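# Place the TV remote inside the room's tote

## Task

Find the tote somewhere in the room and set the TV remote inside it so that no part sticks out past its rim; the robot must not tip over or be left leaning, or the task counts as failed.

## Robot and tools

Robot: a Hello Robot Stretch 4, about 1.6 m tall, with one arm. It has an omni-wheel base (rim within 0.23 m of the base origin), a lift on a mast, an arm that telescopes forward, a three-axis wrist and a five-finger hand. Loose objects may occasionally get nudged by something else.

Frames (metres): the base frame sits on the floor under the base centre, x forward, y left, z up. hand_pose is reported in it and refers to the hand point, 0.045 m in front of the palm; its printed value may be slightly wrong. The odometry frame is where the base frame was at the start. base_odometry counts wheel turns only (slip reads as travel); heading in rad, left positive, -3.142 to 3.142. If turned_by_wheels and turned_by_imu disagree by more than roughly 0.1 rad over one move, the base likely slipped or struck something. base_tilt is in degrees (forward, right positive), with up to about 3 degrees of fixed error.

move: performs one action and returns state plus images from the cameras listed in cameras (head_camera, head_left_camera, head_right_camera, wrist_camera, or all; the pictures line gives their order). With no action it simply reports state and, by default, all images. An action contains base and/or joints, optionally with speeds, pace or contact_limits; or else end_of_arm by itself.
- base: a relative offset from where the base last measured itself. translate_m drives forward (+) or back, strafe_m sideways (+ left), both in metres, -2 to 2; these two may be combined for a straight diagonal. rotate_rad turns in place, + counter-clockwise, -3.2 to 3.2, never combined with the others.
- joints: absolute targets keyed by name. lift_m 0 to 1.2 m; arm_m 0 to 0.55 m (extension); wrist_yaw_rad -1.134 to 4.276 (0 ahead, + left, 3.14 folded back); wrist_pitch_rad -1.117 to 4.259 (0 level, 1.57 pointing down); wrist_roll_rad -1.117 to 4.259 (0 palm up, 1.57 palm to the robot's right, 3.14 palm down). Fingers hand_little, hand_ring, hand_middle, hand_index, hand_thumb_bend: -1 curled, +1 straight. hand_thumb_turn: -1 opposite the fingers, +1 beside the palm. hand_force_limit -1 to 1 maps to about 0 to 10 N (15 N for thumb motors) at which closing stops. hand_speed -0.96 to 1; full speed from +0.48. Out-of-range joint targets are clipped and reported; other bad values get the call refused; unknown keys make it invalid.
- pace: slow, default, fast or max. speeds: per-joint top speed for lift_m, arm_m and the wrist joints, up to the max pace value.
- contact_limits: 0 (lightest) to 1 for arm_m, lift_m, translate_m, strafe_m, rotate_rad, each only alongside its own command; default 0.5. Even at 0 the arm needs a firm 15-40 N push to stop; for light pressing, use 0 and aim 1-3 mm past contact. Keep lift_m at 0.15 or more when raising about 1 kg.
- end_of_arm: "enable_torque" re-powers wrist motors that shut off.
- blocking: true (default) returns when all motion rests; false returns in about 0.5 s while motion continues, and a later move only overrides what it names.

wait: seconds 0 to 10, optional cameras; returns early once running moves have settled. stop: brakes everything still moving, and re-brakes slack wheels. zoom_image: camera plus region [x0, y0, x1, y1] in image pixels from the top-left, no more than 504 by 504, on the newest image of that camera. show_instructions: shows the reference page (a picture of the hand). finished_scene: ends the scene (scene 1) permanently; the remote must stay in the tote afterward.

Results: the move line reads done, or the worst status. Statuses: moving; off_target (rested short, may still push); contact_stop (held back, goes slack); time_out (after 14 s, target dropped); limit_stop_at_own_body; limit_stop_at_tilt (lean above 6 degrees, lift, arm and wheels go slack until it eases); torque_fault (a wrist motor went limp). Any uncommanded stop, or a refused call, cancels the remaining move, wait and finished_scene calls of that reply. on_its_own reports uncommanded behaviour such as slack joints. lidar_m gives 12 distances in 30-degree sectors, first straight ahead, going counter-clockwise (4th left, 7th behind, 10th right); "-" means nothing seen or closer than 0.25 m; it misses glass, thin legs. wrist_depth_mm is a 7x7 grid of depths, 100-2000 mm, "-" unknown. motor_effort is percent of max with peak in brackets; servo_current in mA. hand_stopped_by lists little, ring, middle, index, thumb_bend, thumb_turn as moving, target, force, stalled or fault; the *_load_n values are fingertip loads in N, positive pushing open.

Gripping: a finger motor only starts when its target changes by 0.002 or more, and locks on reaching it or hitting the force limit. For a gentle grip use hand_speed -0.94 or lower. With the thumb turned in front, the hand wraps objects 0.035-0.065 m thick. The wrist camera sits behind the palm heel and can collide.

Avoid: the hand over the base with lift_m under about 0.25 (0.45 pointing down); tilting up while rolled or turned right; yaw above 3.4 with the arm out; turning or driving fast with over 1 kg held and arm_m above 0.2; pressing the hand into things with the base; hard hits, drops from height, and excessive finger force.

Each tool is called after "Request:" as a command line: name --argument value for each argument, lists and objects as JSON in quotes; but a table of rows of numbers goes row by row, as --pt "numbers of a row", without its own name.

Reference images:

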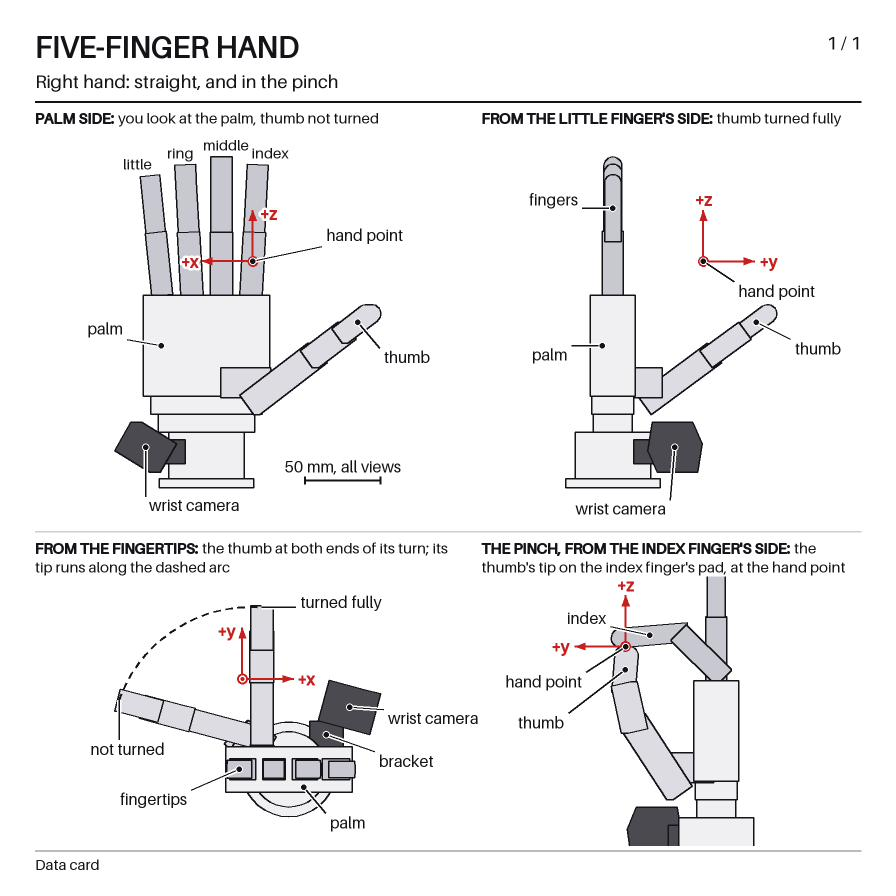

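## Session

Request:
move

Scene clock: 0.00 s.
base_odometry: x=+0.000 y=+0.000 heading=+0.000
turned_by_wheels: +0.000
turned_by_imu: +0.000
base_tilt: forward=+0.1 right=+0.2
lidar_m: 1.60 0.78 0.76 1.00 1.33 1.30 0.84 0.74 0.78 2.27 1.26 1.29
base_status: not commanded
joint_positions: lift_m=+0.260 arm_m=+0.000 wrist_yaw_rad=+3.221 wrist_pitch_rad=+0.002 wrist_roll_rad=+0.000 hand_little=+1.000 hand_ring=+1.000 hand_middle=+1.000 hand_index=+1.000 hand_thumb_turn=+1.000 hand_thumb_bend=+1.000 hand_force_limit=+0.000 hand_speed=-0.800
joint_status: not commanded
measured_speeds: all 0
hand_stopped_by: target,target,target,target,target,target
little_load_n: 0.0
ring_load_n: 0.0
middle_load_n: 0.0
index_load_n: 0.0
thumb_bend_load_n: 0.0
thumb_turn_load_n: 0.0
motor_effort: lift_m=+23 arm_m=+3 wheel_0=+0 wheel_1=+0 wheel_2=+0
servo_current: wrist_yaw_rad=39 wrist_pitch_rad=33 wrist_roll_rad=39
hand_pose: x=-0.0594 y=+0.1003 z=+0.4983 quat_wxyz=(-0.519, -0.520, +0.480, +0.479) (m; base frame)
wrist_depth_mm: - 130 130 - - - 1336 / - 109 131 1118 1281 1537 1366 / - 122 141 1118 1281 1537 1366 / 136 134 209 1098 1308 1499 1397 / 215 842 960 1098 1308 1537 - / 216 842 122 123 - - - / 216 - - - - - -
pictures: head_camera, head_left_camera, head_right_camera, wrist_camera

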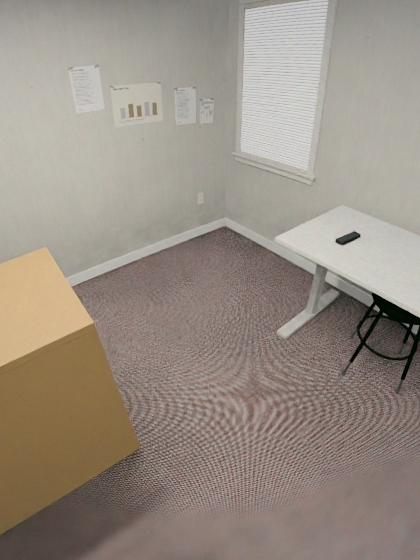

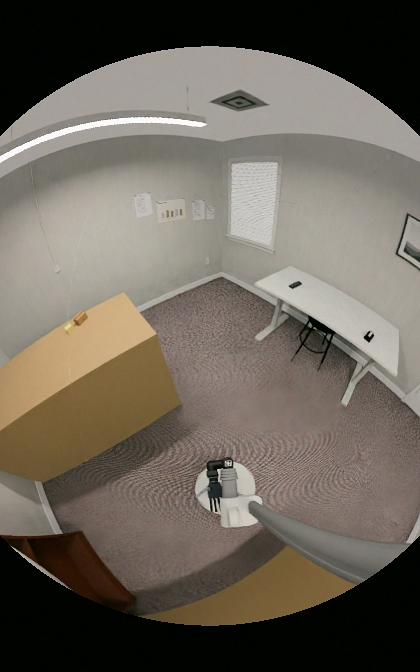

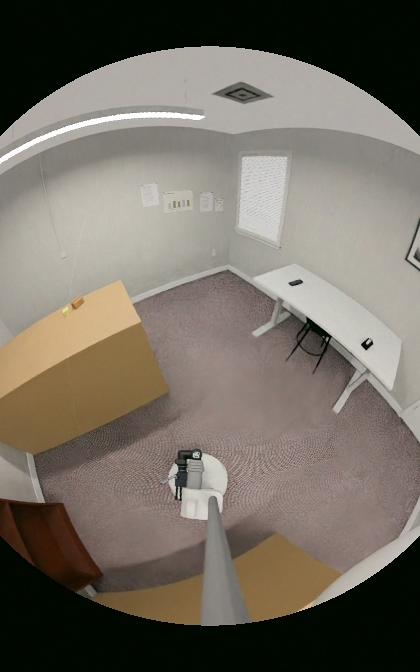

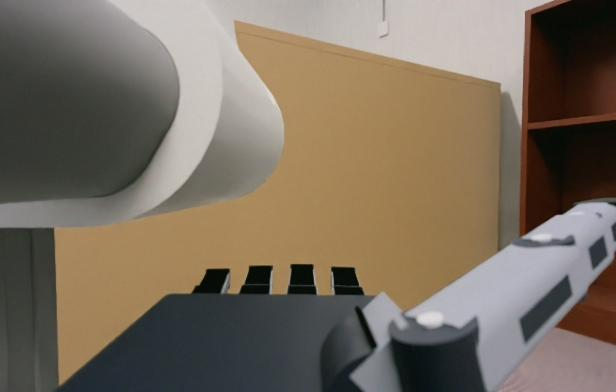

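Request:
zoom_image --camera "head_camera" --region '[270, 190, 420, 310]'

Request:
zoom_image --camera "head_left_camera" --region '[240, 250, 420, 420]'

Request:
zoom_image --camera "head_left_camera" --region '[0, 280, 200, 620]'

Request:
zoom_image --camera "head_right_camera" --region '[0, 460, 420, 640]'

Scaled by 3.360 from the camera's 420x560 image, which has a finer 1200x1600 frame.

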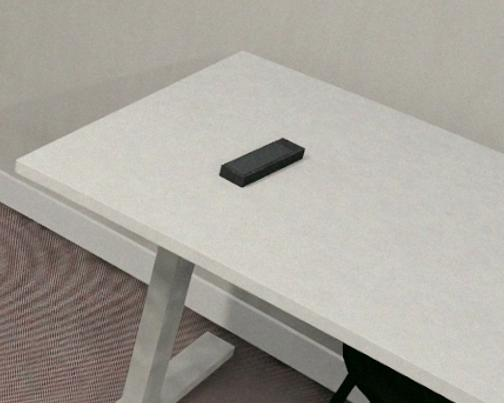

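Scaled by 2.800 from the camera's 420x672 image, which has a finer 600x960 frame.

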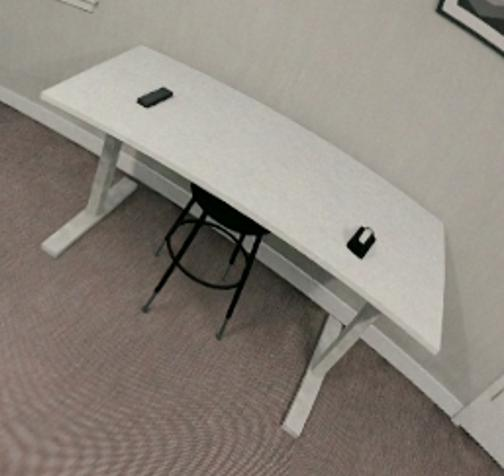

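Scaled by 1.482 from the camera's 420x672 image, which has a finer 600x960 frame.

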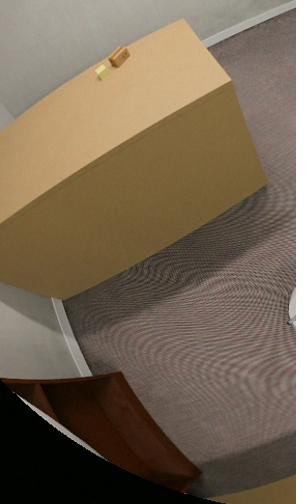

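Scaled by 1.200 from the camera's 420x672 image, which has a finer 600x960 frame.

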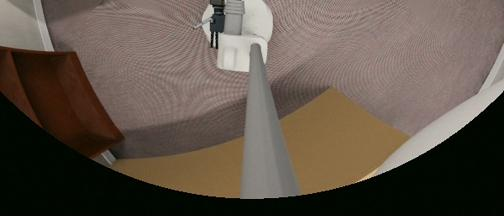

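Request:
move --base '{"rotate_rad": 2.4}' --cameras '["all"]'

Scene clock: 6.20 s.
move: done
base_odometry: x=+0.000 y=+0.000 heading=+2.399
turned_by_wheels: +2.399
turned_by_imu: +2.341
base_tilt: forward=+0.2 right=+0.2
lidar_m: 1.32 0.95 0.77 0.74 2.55 1.34 1.28 1.36 0.80 0.78 0.87 1.35
base_status: done
joint_positions: lift_m=+0.260 arm_m=+0.000 wrist_yaw_rad=+3.221 wrist_pitch_rad=+0.002 wrist_roll_rad=+0.000 hand_little=+1.000 hand_ring=+1.000 hand_middle=+1.000 hand_index=+1.000 hand_thumb_turn=+1.000 hand_thumb_bend=+1.000 hand_force_limit=+0.000 hand_speed=-0.800
joint_status: not commanded
measured_speeds: all 0
hand_stopped_by: target,target,target,target,target,target
little_load_n: 0.0
ring_load_n: 0.0
middle_load_n: 0.0
index_load_n: 0.0
thumb_bend_load_n: 0.0
thumb_turn_load_n: 0.0
motor_effort: lift_m=+23(23) arm_m=+0(4) wheel_0=-5(14) wheel_1=-4(12) wheel_2=-2(14)
servo_current: wrist_yaw_rad=46(52) wrist_pitch_rad=46(52) wrist_roll_rad=52(65)
hand_pose: x=-0.0594 y=+0.1003 z=+0.4983 quat_wxyz=(-0.519, -0.520, +0.480, +0.479) (m; base frame)
wrist_depth_mm: - 131 130 - - - - / - 109 131 - - - - / - 123 141 - - - 1921 / 136 135 208 - - - 1983 / 207 - - - - - - / 216 1464 122 123 - - - / 216 - - - - - -
pictures: head_camera, head_left_camera, head_right_camera, wrist_camera

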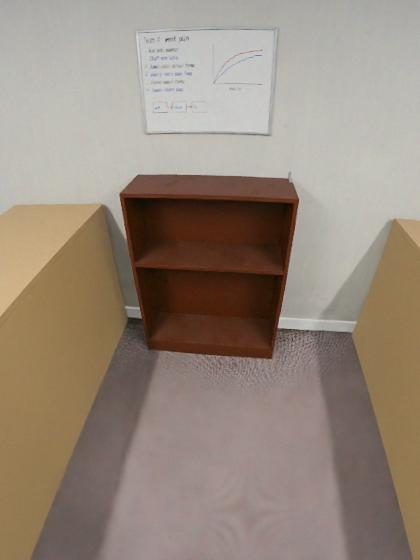

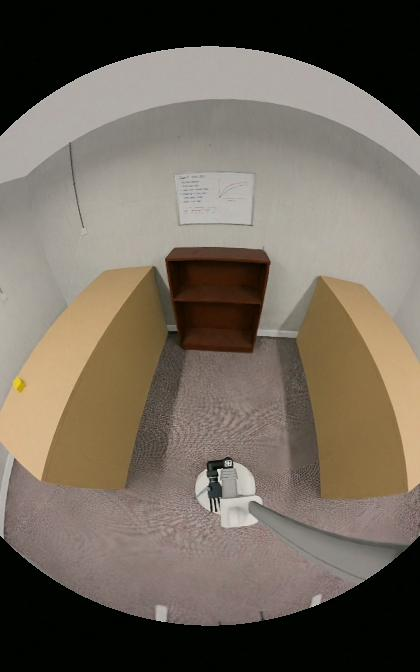

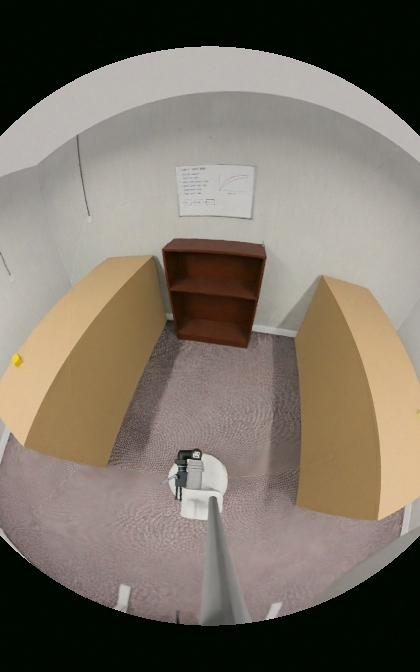

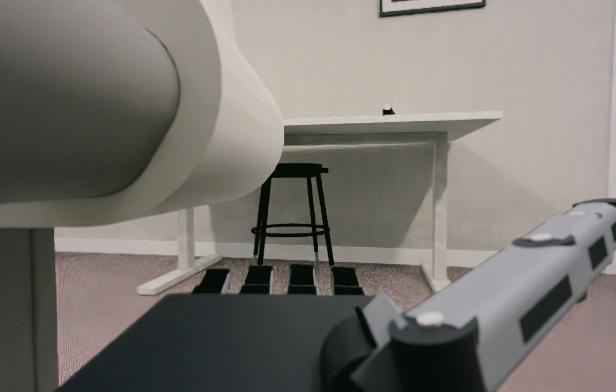

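Request:
move --base '{"rotate_rad": 1.9}' --cameras '["all"]'

Request:
zoom_image --camera "head_left_camera" --region '[0, 250, 420, 620]'

Scene clock: 10.23 s.
move: done
base_odometry: x=+0.000 y=+0.000 heading=-1.985
turned_by_wheels: +1.899
turned_by_imu: +1.853
base_tilt: forward=+0.2 right=+0.2
lidar_m: 0.77 2.25 1.26 1.30 2.55 0.78 0.79 1.01 1.32 1.23 0.83 0.76
base_status: done
joint_positions: lift_m=+0.260 arm_m=+0.000 wrist_yaw_rad=+3.221 wrist_pitch_rad=+0.002 wrist_roll_rad=+0.000 hand_little=+1.000 hand_ring=+1.000 hand_middle=+1.000 hand_index=+1.000 hand_thumb_turn=+1.000 hand_thumb_bend=+1.000 hand_force_limit=+0.000 hand_speed=-0.800
joint_status: not commanded
measured_speeds: all 0
hand_stopped_by: target,target,target,target,target,target
little_load_n: 0.0
ring_load_n: 0.0
middle_load_n: 0.0
index_load_n: 0.0
thumb_bend_load_n: 0.0
thumb_turn_load_n: 0.0
motor_effort: lift_m=+23(23) arm_m=-4(4) wheel_0=-6(14) wheel_1=-4(13) wheel_2=-3(17)
servo_current: wrist_yaw_rad=39(46) wrist_pitch_rad=39(52) wrist_roll_rad=52(65)
hand_pose: x=-0.0594 y=+0.1003 z=+0.4983 quat_wxyz=(-0.519, -0.520, +0.480, +0.479) (m; base frame)
wrist_depth_mm: - 130 130 991 866 778 732 / - 109 131 946 866 778 741 / - 123 141 946 878 778 - / 137 134 208 976 891 788 741 / 208 1336 1138 1008 878 798 - / 216 1336 132 123 - - - / 217 - - - - - -
pictures: head_camera, head_left_camera, head_right_camera, wrist_camera

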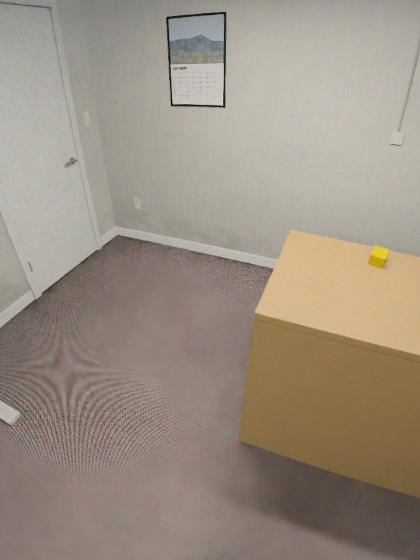

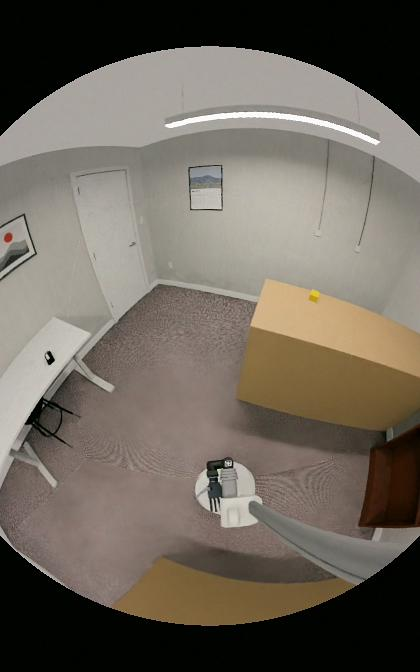

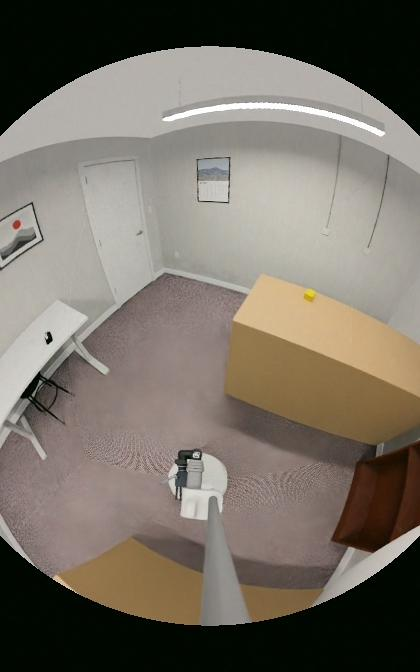

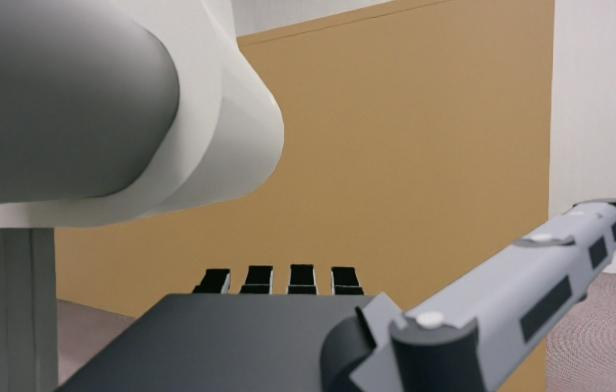

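Scaled by 1.200 from the camera's 420x672 image, which has a finer 600x960 frame.

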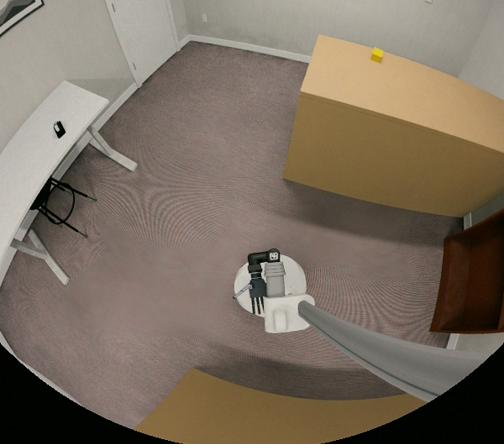

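Request:
move --base '{"rotate_rad": -0.44}' --joints '{"lift_m": 1.1, "wrist_yaw_rad": 0, "wrist_pitch_rad": 0.6}' --pace "fast" --cameras '["all"]'

Scene clock: 29.30 s.
move: done
base_odometry: x=+0.000 y=+0.000 heading=-2.425
turned_by_wheels: -0.439
turned_by_imu: -0.429
base_tilt: forward=+0.2 right=+0.2
lidar_m: 0.74 2.43 1.35 1.29 1.33 2.48 0.78 0.81 1.13 1.31 1.12 0.80
base_status: done
joint_positions: lift_m=+1.100 arm_m=+0.000 wrist_yaw_rad=+0.003 wrist_pitch_rad=+0.600 wrist_roll_rad=+0.000 hand_little=+1.000 hand_ring=+1.000 hand_middle=+1.000 hand_index=+1.000 hand_thumb_turn=+1.000 hand_thumb_bend=+1.000 hand_force_limit=+0.000 hand_speed=-0.800
joint_status: all done
measured_speeds: all 0
hand_stopped_by: target,target,target,target,target,target
little_load_n: 0.0
ring_load_n: 0.0
middle_load_n: 0.0
index_load_n: 0.0
thumb_bend_load_n: 0.0
thumb_turn_load_n: 0.0
motor_effort: lift_m=+24(31) arm_m=-4(5) wheel_0=+4(14) wheel_1=+4(14) wheel_2=+0(11)
servo_current: wrist_yaw_rad=46(137) wrist_pitch_rad=39(78) wrist_roll_rad=52(65)
hand_pose: x=+0.3880 y=-0.1176 z=+1.2028 quat_wxyz=(+0.330, +0.624, +0.626, +0.331) (m; base frame)
wrist_depth_mm: - - - - - - - / - - 1118 991 1042 1042 1042 / - - 798 798 788 798 788 / - - 683 676 683 683 691 / 1808 1756 732 732 759 741 - / 1537 1499 122 123 - - - / 1336 - - - - - -
pictures: head_camera, head_left_camera, head_right_camera, wrist_camera

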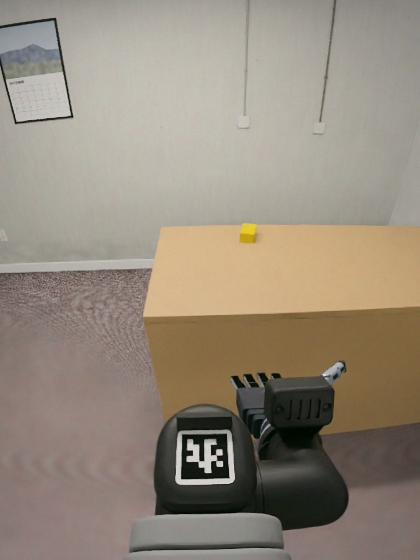

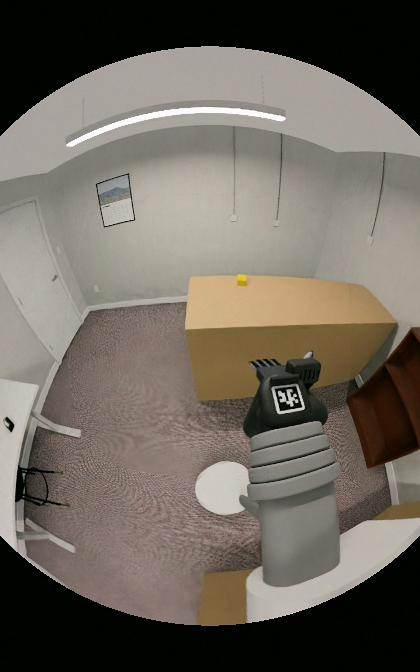

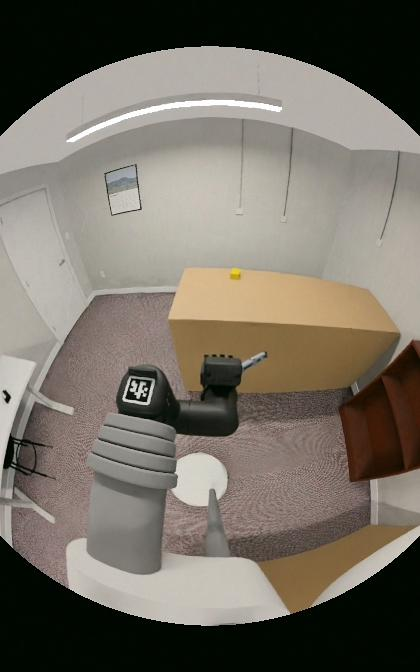

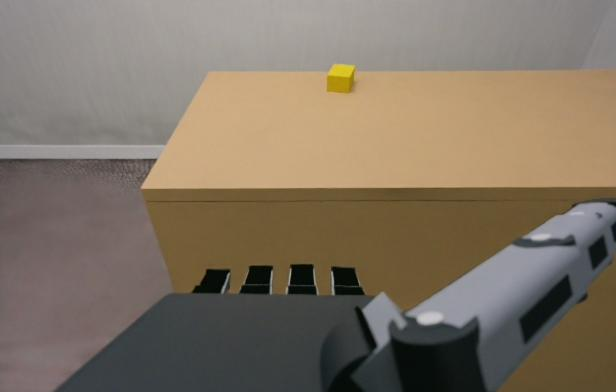

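Request:
move --joints '{"arm_m": 0.55, "wrist_pitch_rad": 0.75}' --pace "fast" --cameras '["wrist_camera"]'

Scene clock: 32.97 s.
move: done
base_odometry: x=+0.000 y=+0.000 heading=-2.425
turned_by_wheels: +0.000
turned_by_imu: +0.000
base_tilt: forward=+0.3 right=+0.2
lidar_m: 0.72 2.44 1.37 1.28 1.32 2.49 0.79 0.80 1.11 1.30 1.11 0.79
base_status: not commanded
joint_positions: lift_m=+1.100 arm_m=+0.549 wrist_yaw_rad=+0.003 wrist_pitch_rad=+0.749 wrist_roll_rad=+0.000 hand_little=+1.000 hand_ring=+1.000 hand_middle=+1.000 hand_index=+1.000 hand_thumb_turn=+1.000 hand_thumb_bend=+1.000 hand_force_limit=+0.000 hand_speed=-0.800
joint_status: all done
joint sent to its limit — arm_m, upper limit.
measured_speeds: all 0
hand_stopped_by: target,target,target,target,target,target
little_load_n: 0.0
ring_load_n: 0.0
middle_load_n: 0.0
index_load_n: 0.0
thumb_bend_load_n: 0.0
thumb_turn_load_n: 0.0
motor_effort: lift_m=+24(25) arm_m=+4(6) wheel_0=+4(5) wheel_1=+3(4) wheel_2=+0(1)
servo_current: wrist_yaw_rad=39(52) wrist_pitch_rad=39(65) wrist_roll_rad=39(72)
hand_pose: x=+0.9230 y=-0.1177 z=+1.1712 quat_wxyz=(+0.282, +0.647, +0.649, +0.283) (m; base frame)
wrist_depth_mm: - - - - - - - / - - - - - - - / - 603 603 603 564 603 597 / 1808 517 512 517 512 512 530 / 1499 449 449 452 449 459 - / 418 402 132 123 - - - / 362 - - - - - -
pictures: wrist_camera

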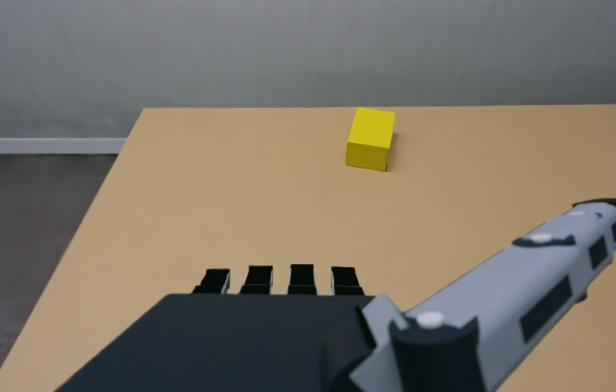

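Request:
move --base '{"translate_m": 0.4}' --joints '{"wrist_pitch_rad": 0.85, "lift_m": 1.17}' --cameras '["wrist_camera", "head_camera"]'

Scene clock: 42.17 s.
move: done
base_odometry: x=-0.301 y=-0.263 heading=-2.424
turned_by_wheels: +0.001
turned_by_imu: -0.002
base_tilt: forward=+0.3 right=+0.2
lidar_m: 0.36 0.37 2.17 1.28 1.38 1.84 1.16 1.20 1.39 1.32 0.55 0.39
base_status: done
joint_positions: lift_m=+1.170 arm_m=+0.549 wrist_yaw_rad=+0.002 wrist_pitch_rad=+0.849 wrist_roll_rad=+0.000 hand_little=+1.000 hand_ring=+1.000 hand_middle=+1.000 hand_index=+1.000 hand_thumb_turn=+1.000 hand_thumb_bend=+1.000 hand_force_limit=+0.000 hand_speed=-0.800
joint_status: all done
measured_speeds: all 0
hand_stopped_by: target,target,target,target,target,target
little_load_n: 0.0
ring_load_n: 0.0
middle_load_n: 0.0
index_load_n: 0.0
thumb_bend_load_n: 0.0
thumb_turn_load_n: 0.0
motor_effort: lift_m=+25(31) arm_m=+5(5) wheel_0=+6(17) wheel_1=+6(13) wheel_2=-4(18)
servo_current: wrist_yaw_rad=52(52) wrist_pitch_rad=33(52) wrist_roll_rad=33(72)
hand_pose: x=+0.9114 y=-0.1178 z=+1.2215 quat_wxyz=(+0.249, +0.661, +0.662, +0.250) (m; base frame)
wrist_depth_mm: 1205 1205 1205 1229 1205 1229 1229 / - - - - - - - / - - - - - - - / 1708 1661 1708 1708 1661 1708 1708 / 1499 1499 1537 1499 1499 1537 - / 1397 445 122 124 - - - / 424 - - - - - -
pictures: head_camera, wrist_camera

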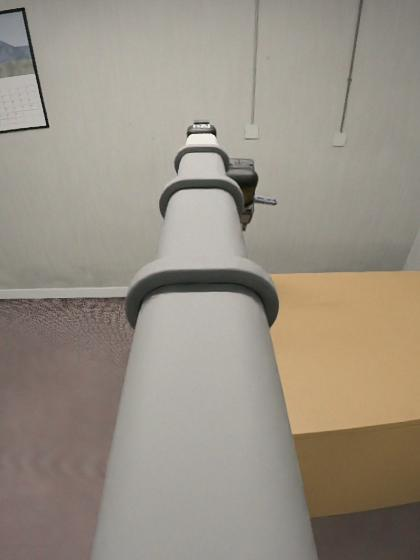

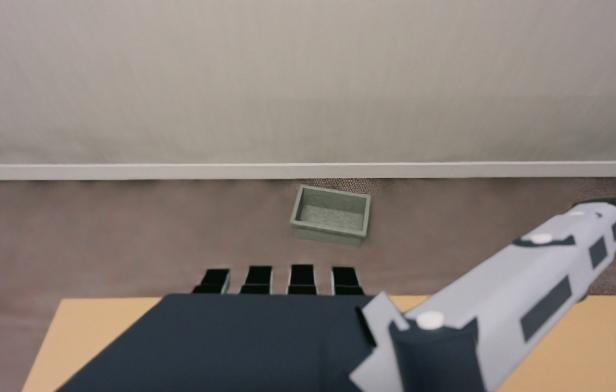

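Request:
move --base '{"translate_m": -0.4}' --joints '{"arm_m": 0.05}' --pace "fast"

Request:
move --base '{"rotate_rad": 1.6}' --joints '{"wrist_yaw_rad": 1.57, "wrist_pitch_rad": 0.84, "wrist_roll_rad": 3.14, "lift_m": 1.0, "hand_thumb_turn": -1}' --pace "fast" --cameras '["all"]'

Scene clock: 101.97 s.
move: done
base_odometry: x=+0.000 y=+0.000 heading=-2.425
turned_by_wheels: -0.001
turned_by_imu: +0.001
base_tilt: forward=+0.2 right=+0.2
lidar_m: 0.75 2.40 1.35 1.27 1.33 2.47 0.79 0.84 1.13 1.32 1.10 0.81
base_status: done
joint_positions: lift_m=+1.170 arm_m=+0.050 wrist_yaw_rad=+0.002 wrist_pitch_rad=+0.849 wrist_roll_rad=+0.000 hand_little=+1.000 hand_ring=+1.000 hand_middle=+1.000 hand_index=+1.000 hand_thumb_turn=+1.000 hand_thumb_bend=+1.000 hand_force_limit=+0.000 hand_speed=-0.800
joint_status: all done
measured_speeds: all 0
hand_stopped_by: target,target,target,target,target,target
little_load_n: 0.0
ring_load_n: 0.0
middle_load_n: 0.0
index_load_n: 0.0
thumb_bend_load_n: 0.0
thumb_turn_load_n: 0.0
motor_effort: lift_m=+25(25) arm_m=-5(7) wheel_0=-7(16) wheel_1=-5(13) wheel_2=+4(22)
servo_current: wrist_yaw_rad=46(52) wrist_pitch_rad=33(46) wrist_roll_rad=33(59)
hand_pose: x=+0.4127 y=-0.1178 z=+1.2215 quat_wxyz=(+0.249, +0.661, +0.662, +0.250) (m; base frame)
wrist_depth_mm: - - 854 866 854 854 866 / - - 723 723 732 723 723 / 1983 1808 661 668 668 661 668 / 1708 1661 768 768 778 778 759 / 1499 1499 946 917 960 931 - / 1366 1397 122 123 - - - / 1281 - - - - - -
pictures: none

Scene clock: 107.60 s.
move: done
base_odometry: x=+0.000 y=+0.000 heading=-0.826
turned_by_wheels: +1.599
turned_by_imu: +1.560
base_tilt: forward=+0.2 right=+0.2
lidar_m: 1.26 1.33 2.48 0.78 0.82 1.12 1.31 1.11 0.79 0.74 2.46 1.36
base_status: done
joint_positions: lift_m=+1.000 arm_m=+0.050 wrist_yaw_rad=+1.567 wrist_pitch_rad=+0.849 wrist_roll_rad=+3.136 hand_little=+1.000 hand_ring=+1.000 hand_middle=+1.000 hand_index=+1.000 hand_thumb_turn=-1.000 hand_thumb_bend=+1.000 hand_force_limit=+0.000 hand_speed=-0.800
joint_status: all done
measured_speeds: all 0
hand_stopped_by: target,target,target,target,target,target
little_load_n: 0.0
ring_load_n: 0.0
middle_load_n: 0.0
index_load_n: 0.0
thumb_bend_load_n: 0.0
thumb_turn_load_n: 0.0
motor_effort: lift_m=+20(24) arm_m=-4(5) wheel_0=-7(16) wheel_1=-6(12) wheel_2=-3(11)
servo_current: wrist_yaw_rad=33(130) wrist_pitch_rad=46(72) wrist_roll_rad=46(143)
hand_pose: x=+0.2782 y=+0.1009 z=+0.9723 quat_wxyz=(-0.353, +0.936, +0.001, +0.002) (m; base frame)
wrist_depth_mm: 1078 1060 1060 1025 1042 1078 1042 / 1182 1182 1182 1160 - 1182 1182 / 1336 1336 1308 1336 - 1336 1336 / 1537 1537 1537 1499 - 1182 1229 / 1863 1808 1808 1756 - 1042 1060 / - - 122 122 - 904 931 / - - - - - - 842
pictures: head_camera, head_left_camera, head_right_camera, wrist_camera

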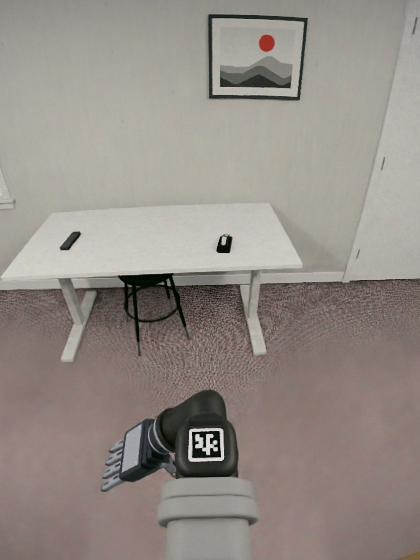

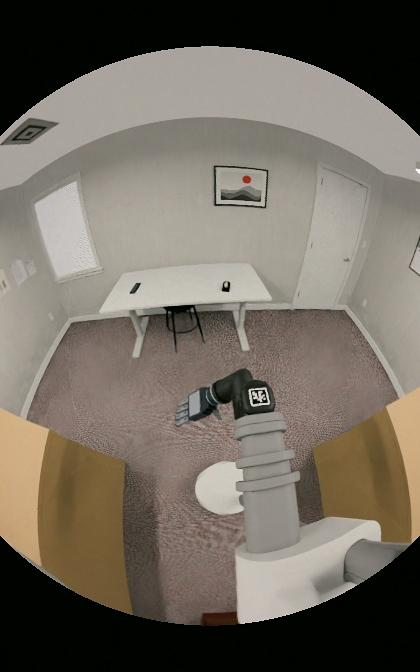

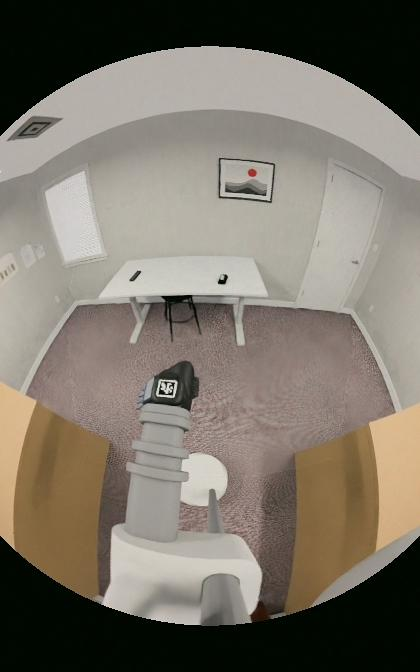

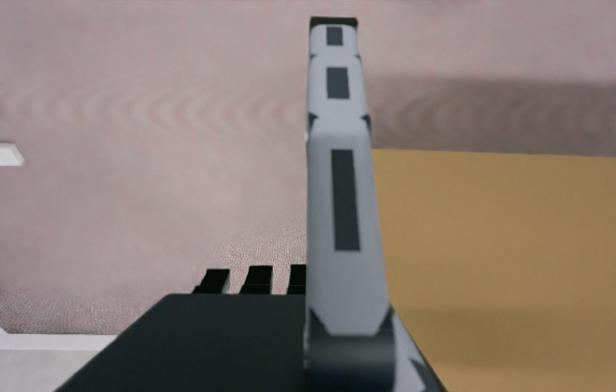

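Request:
zoom_image --camera "head_camera" --region '[0, 190, 320, 370]'

Request:
zoom_image --camera "head_camera" --region '[30, 210, 110, 270]'

Request:
zoom_image --camera "head_camera" --region '[190, 210, 270, 270]'

Scaled by 1.575 from the camera's 420x560 image, which has a finer 1200x1600 frame.

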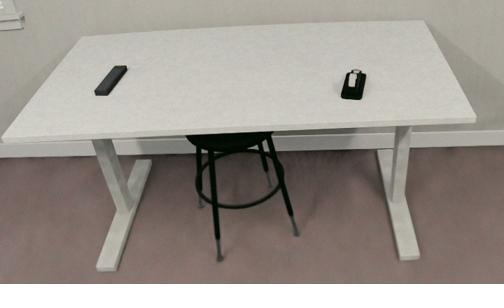

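Scaled by 6.300 from the camera's 420x560 image, which has a finer 1200x1600 frame.

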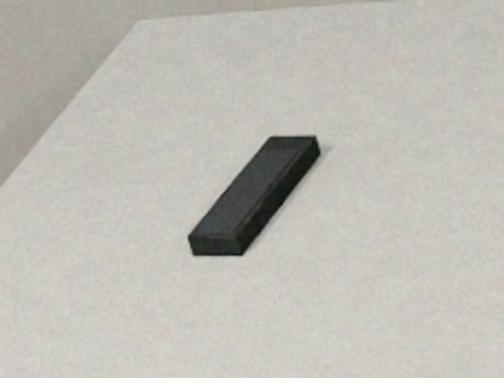

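Scaled by 6.300 from the camera's 420x560 image, which has a finer 1200x1600 frame.

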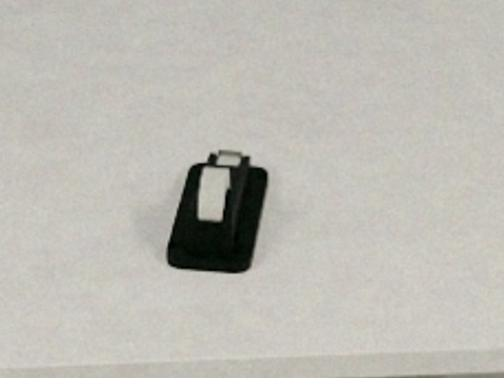

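Request:
move --base '{"translate_m": 0.75, "strafe_m": 0.6}' --joints '{"arm_m": 0.15}' --cameras '["all"]'

Scene clock: 125.07 s.
move: done
base_odometry: x=+0.949 y=-0.145 heading=-0.826
turned_by_wheels: +0.000
turned_by_imu: -0.001
base_tilt: forward=+0.2 right=+0.2
lidar_m: 0.50 0.57 1.86 1.76 0.81 0.58 0.89 1.94 1.45 2.91 0.79 0.55
base_status: done
joint_positions: lift_m=+1.000 arm_m=+0.150 wrist_yaw_rad=+1.567 wrist_pitch_rad=+0.849 wrist_roll_rad=+3.136 hand_little=+1.000 hand_ring=+1.000 hand_middle=+1.000 hand_index=+1.000 hand_thumb_turn=-1.000 hand_thumb_bend=+1.000 hand_force_limit=+0.000 hand_speed=-0.800
joint_status: all done
measured_speeds: all 0
hand_stopped_by: target,target,target,target,target,target
little_load_n: 0.0
ring_load_n: 0.0
middle_load_n: 0.0
index_load_n: 0.0
thumb_bend_load_n: 0.0
thumb_turn_load_n: 0.0
motor_effort: lift_m=+20(20) arm_m=+4(6) wheel_0=-5(13) wheel_1=+7(18) wheel_2=-4(18)
servo_current: wrist_yaw_rad=39(52) wrist_pitch_rad=33(65) wrist_roll_rad=46(72)
hand_pose: x=+0.3781 y=+0.1009 z=+0.9723 quat_wxyz=(-0.353, +0.936, +0.001, +0.002) (m; base frame)
wrist_depth_mm: - - 1060 1025 1025 1060 1060 / - - 1182 1182 - 1182 1182 / - - 1308 1308 - 1336 1281 / - - 1464 1499 - 1499 1537 / - 1756 1863 1708 - 1808 1756 / - 1863 122 122 - - - / - - - - - - -
pictures: head_camera, head_left_camera, head_right_camera, wrist_camera

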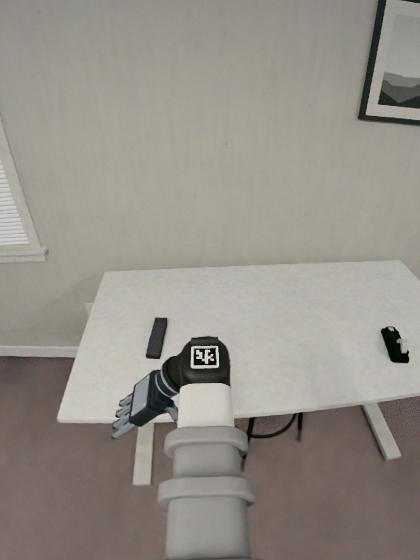

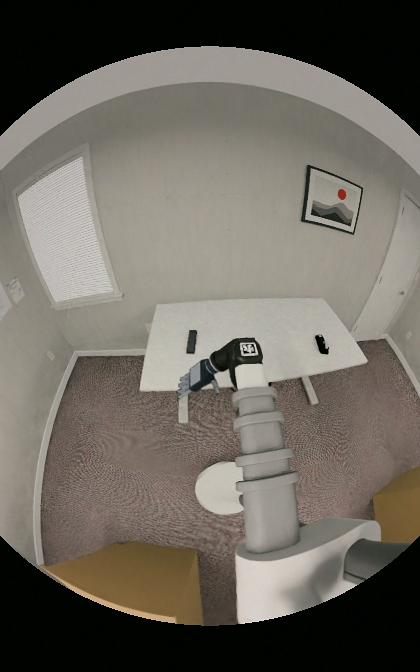

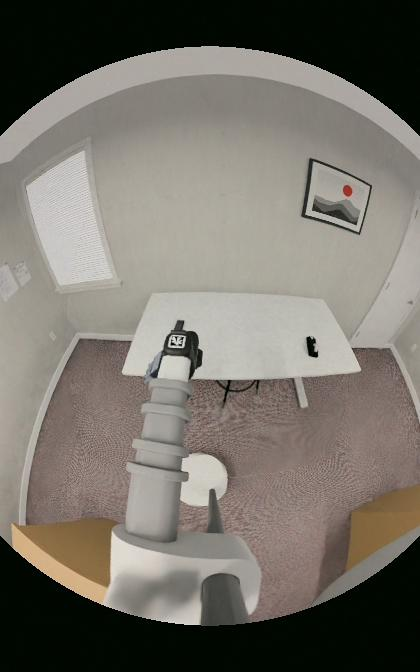

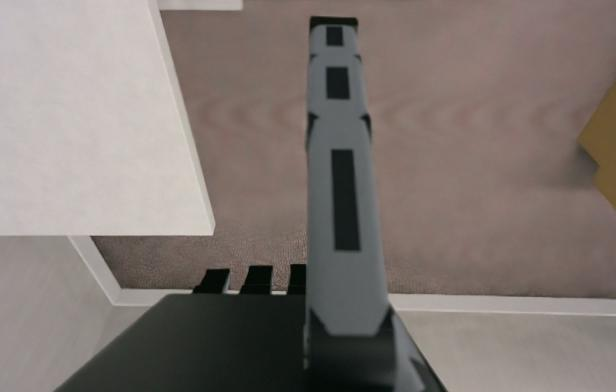

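Request:
move --joints '{"arm_m": 0.44}' --cameras '["all"]'

Scene clock: 130.37 s.
move: done
base_odometry: x=+0.949 y=-0.145 heading=-0.826
turned_by_wheels: +0.000
turned_by_imu: +0.000
base_tilt: forward=+0.2 right=+0.2
lidar_m: 0.51 0.56 1.83 1.77 0.79 0.58 0.91 1.93 1.45 2.90 0.82 0.57
base_status: not commanded
joint_positions: lift_m=+1.000 arm_m=+0.440 wrist_yaw_rad=+1.567 wrist_pitch_rad=+0.848 wrist_roll_rad=+3.136 hand_little=+1.000 hand_ring=+1.000 hand_middle=+1.000 hand_index=+1.000 hand_thumb_turn=-1.000 hand_thumb_bend=+1.000 hand_force_limit=+0.000 hand_speed=-0.800
joint_status: all done
measured_speeds: all 0
hand_stopped_by: target,target,target,target,target,target
little_load_n: -0.5
ring_load_n: 0.0
middle_load_n: 0.0
index_load_n: 0.0
thumb_bend_load_n: 0.0
thumb_turn_load_n: 0.0
motor_effort: lift_m=+20(20) arm_m=+4(6) wheel_0=-5(6) wheel_1=+7(8) wheel_2=-4(4)
servo_current: wrist_yaw_rad=33(52) wrist_pitch_rad=59(65) wrist_roll_rad=52(72)
hand_pose: x=+0.6681 y=+0.1009 z=+0.9724 quat_wxyz=(-0.353, +0.935, +0.001, +0.002) (m; base frame)
wrist_depth_mm: 349 351 - 113 - 1060 1042 / 368 364 366 - - 1182 1182 / - - - - - 1308 1336 / - - - - - 1499 1499 / - 1756 1756 1808 - 1808 1808 / - - 122 122 - - - / - - - - - - -
pictures: head_camera, head_left_camera, head_right_camera, wrist_camera

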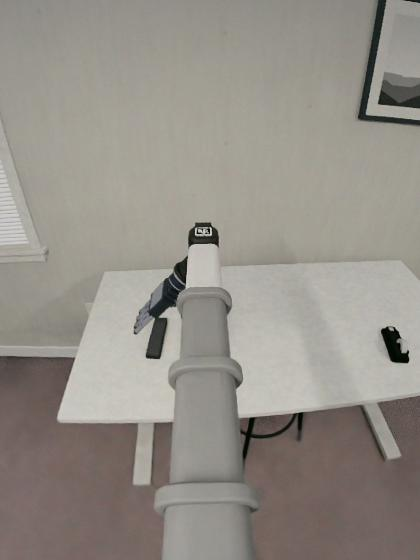

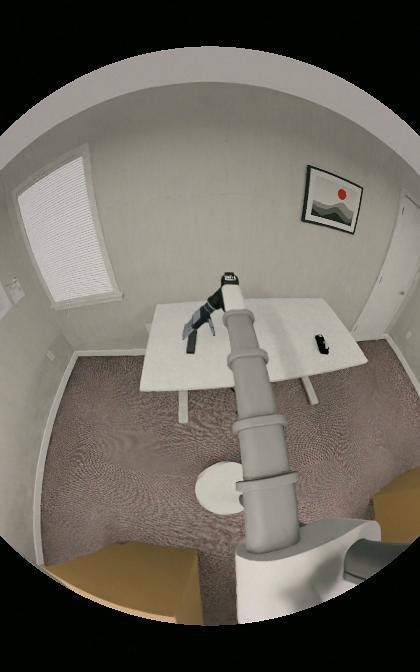

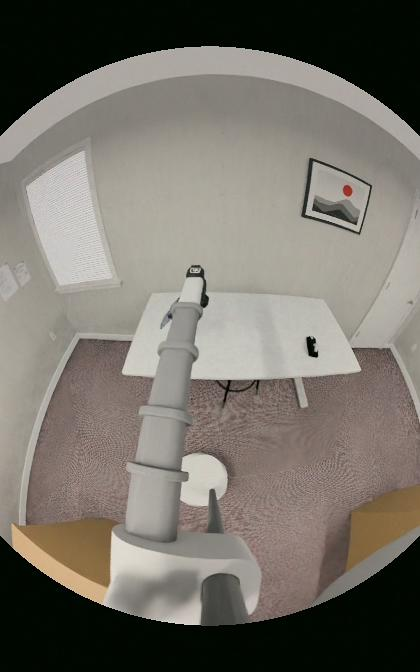

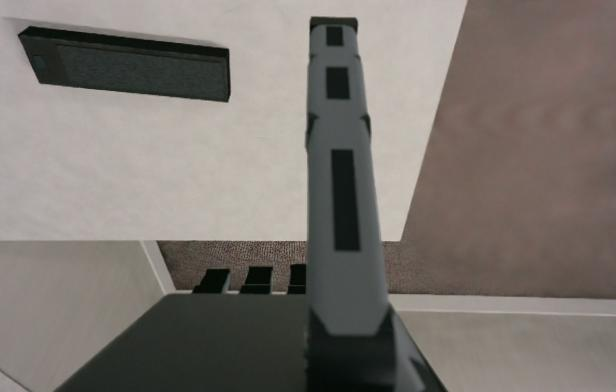

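Request:
zoom_image --camera "head_camera" --region '[110, 210, 230, 370]'

Scaled by 3.150 from the camera's 420x560 image, which has a finer 1200x1600 frame.

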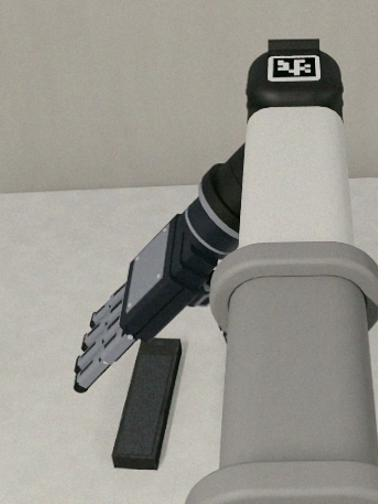

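Request:
move --base '{"translate_m": 0.2, "strafe_m": 0.07}' --joints '{"arm_m": 0.417, "lift_m": 0.92}' --cameras '["wrist_camera", "head_camera"]'

Request:
zoom_image --camera "head_camera" --region '[90, 230, 230, 420]'

Scene clock: 170.80 s.
move: done
base_odometry: x=+1.136 y=-0.244 heading=-0.825
turned_by_wheels: +0.001
turned_by_imu: +0.000
base_tilt: forward=+0.2 right=+0.2
lidar_m: 0.33 0.33 0.45 1.71 1.80 0.76 0.76 2.06 1.56 2.98 0.50 0.36
base_status: done
joint_positions: lift_m=+0.920 arm_m=+0.417 wrist_yaw_rad=+1.567 wrist_pitch_rad=+0.848 wrist_roll_rad=+3.136 hand_little=+1.000 hand_ring=+1.000 hand_middle=+1.000 hand_index=+1.000 hand_thumb_turn=-1.000 hand_thumb_bend=+1.000 hand_force_limit=+0.000 hand_speed=-0.800
joint_status: all done
measured_speeds: all 0
hand_stopped_by: target,target,target,target,target,target
little_load_n: 0.0
ring_load_n: 0.0
middle_load_n: 0.0
index_load_n: 0.0
thumb_bend_load_n: 0.0
thumb_turn_load_n: 0.0
motor_effort: lift_m=+19(22) arm_m=-5(6) wheel_0=+5(9) wheel_1=+8(16) wheel_2=-4(20)
servo_current: wrist_yaw_rad=46(52) wrist_pitch_rad=52(59) wrist_roll_rad=46(78)
hand_pose: x=+0.6452 y=+0.1009 z=+0.8924 quat_wxyz=(-0.353, +0.935, +0.001, +0.002) (m; base frame)
wrist_depth_mm: - - 258 249 257 - - / - - - 103 - - - / - - - - - - - / - - - - - - - / - - 1708 - - - 1708 / - - 122 123 - - 1921 / - - - - - - -
pictures: head_camera, wrist_camera

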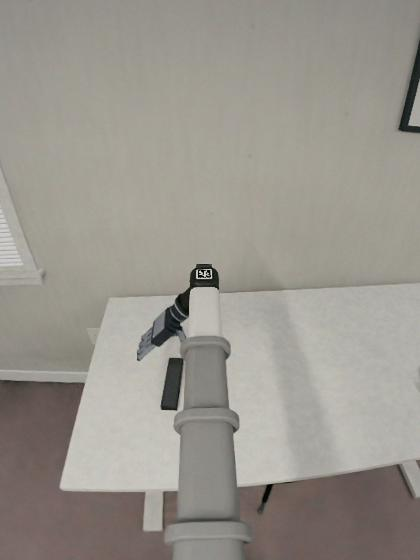

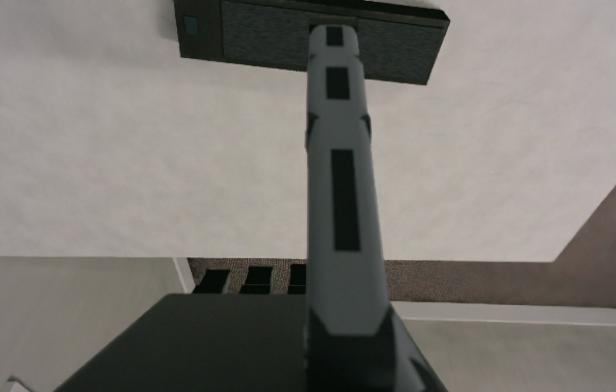

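Scaled by 2.653 from the camera's 420x560 image, which has a finer 1200x1600 frame.

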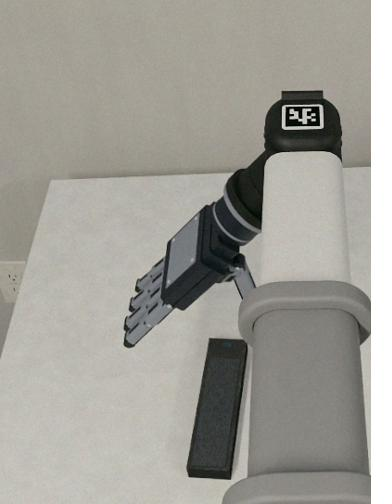

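Request:
move --base '{"strafe_m": 0.03}' --joints '{"arm_m": 0.402, "wrist_yaw_rad": 1.51, "lift_m": 0.86}' --cameras '["wrist_camera", "head_camera"]'

Request:
zoom_image --camera "head_camera" --region '[90, 280, 230, 450]'

Scene clock: 205.83 s.
move: done
base_odometry: x=+1.158 y=-0.224 heading=-0.825
turned_by_wheels: +0.000
turned_by_imu: +0.000
base_tilt: forward=+0.3 right=+0.2
lidar_m: 0.32 0.35 0.47 1.65 1.77 0.76 0.75 2.09 1.62 3.00 0.49 0.35
base_status: done
joint_positions: lift_m=+0.860 arm_m=+0.402 wrist_yaw_rad=+1.513 wrist_pitch_rad=+0.848 wrist_roll_rad=+3.136 hand_little=+1.000 hand_ring=+1.000 hand_middle=+1.000 hand_index=+1.000 hand_thumb_turn=-1.000 hand_thumb_bend=+1.000 hand_force_limit=+0.000 hand_speed=-0.800
joint_status: all done
measured_speeds: all 0
hand_stopped_by: target,target,target,target,target,target
little_load_n: 0.0
ring_load_n: -0.5
middle_load_n: 0.0
index_load_n: 0.0
thumb_bend_load_n: 0.0
thumb_turn_load_n: 0.0
motor_effort: lift_m=+19(22) arm_m=-4(6) wheel_0=-9(17) wheel_1=+8(17) wheel_2=+0(5)
servo_current: wrist_yaw_rad=46(91) wrist_pitch_rad=46(59) wrist_roll_rad=72(72)
hand_pose: x=+0.6356 y=+0.0977 z=+0.8324 quat_wxyz=(-0.353, +0.935, -0.025, +0.011) (m; base frame)
wrist_depth_mm: - 200 199 191 195 198 - / - - 218 212 216 - - / - - - - - - - / - - - - - - - / - - - - - - - / - - 122 123 - - 1756 / - - - - - - -
pictures: head_camera, wrist_camera

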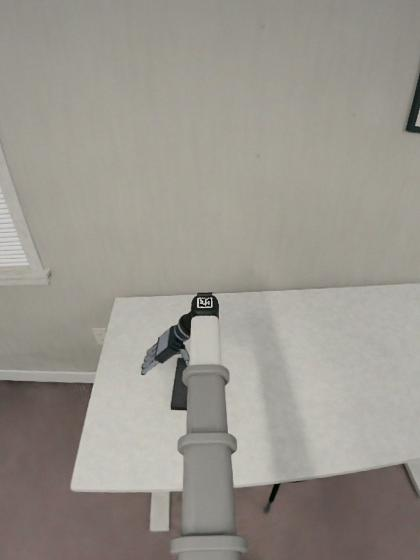

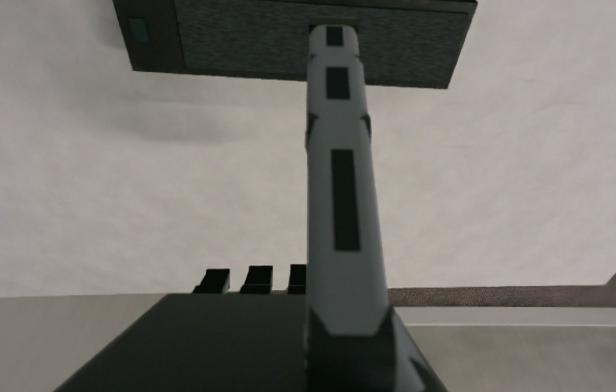

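Scaled by 2.965 from the camera's 420x560 image, which has a finer 1200x1600 frame.

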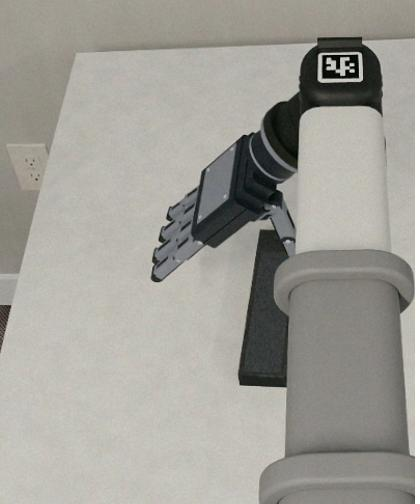

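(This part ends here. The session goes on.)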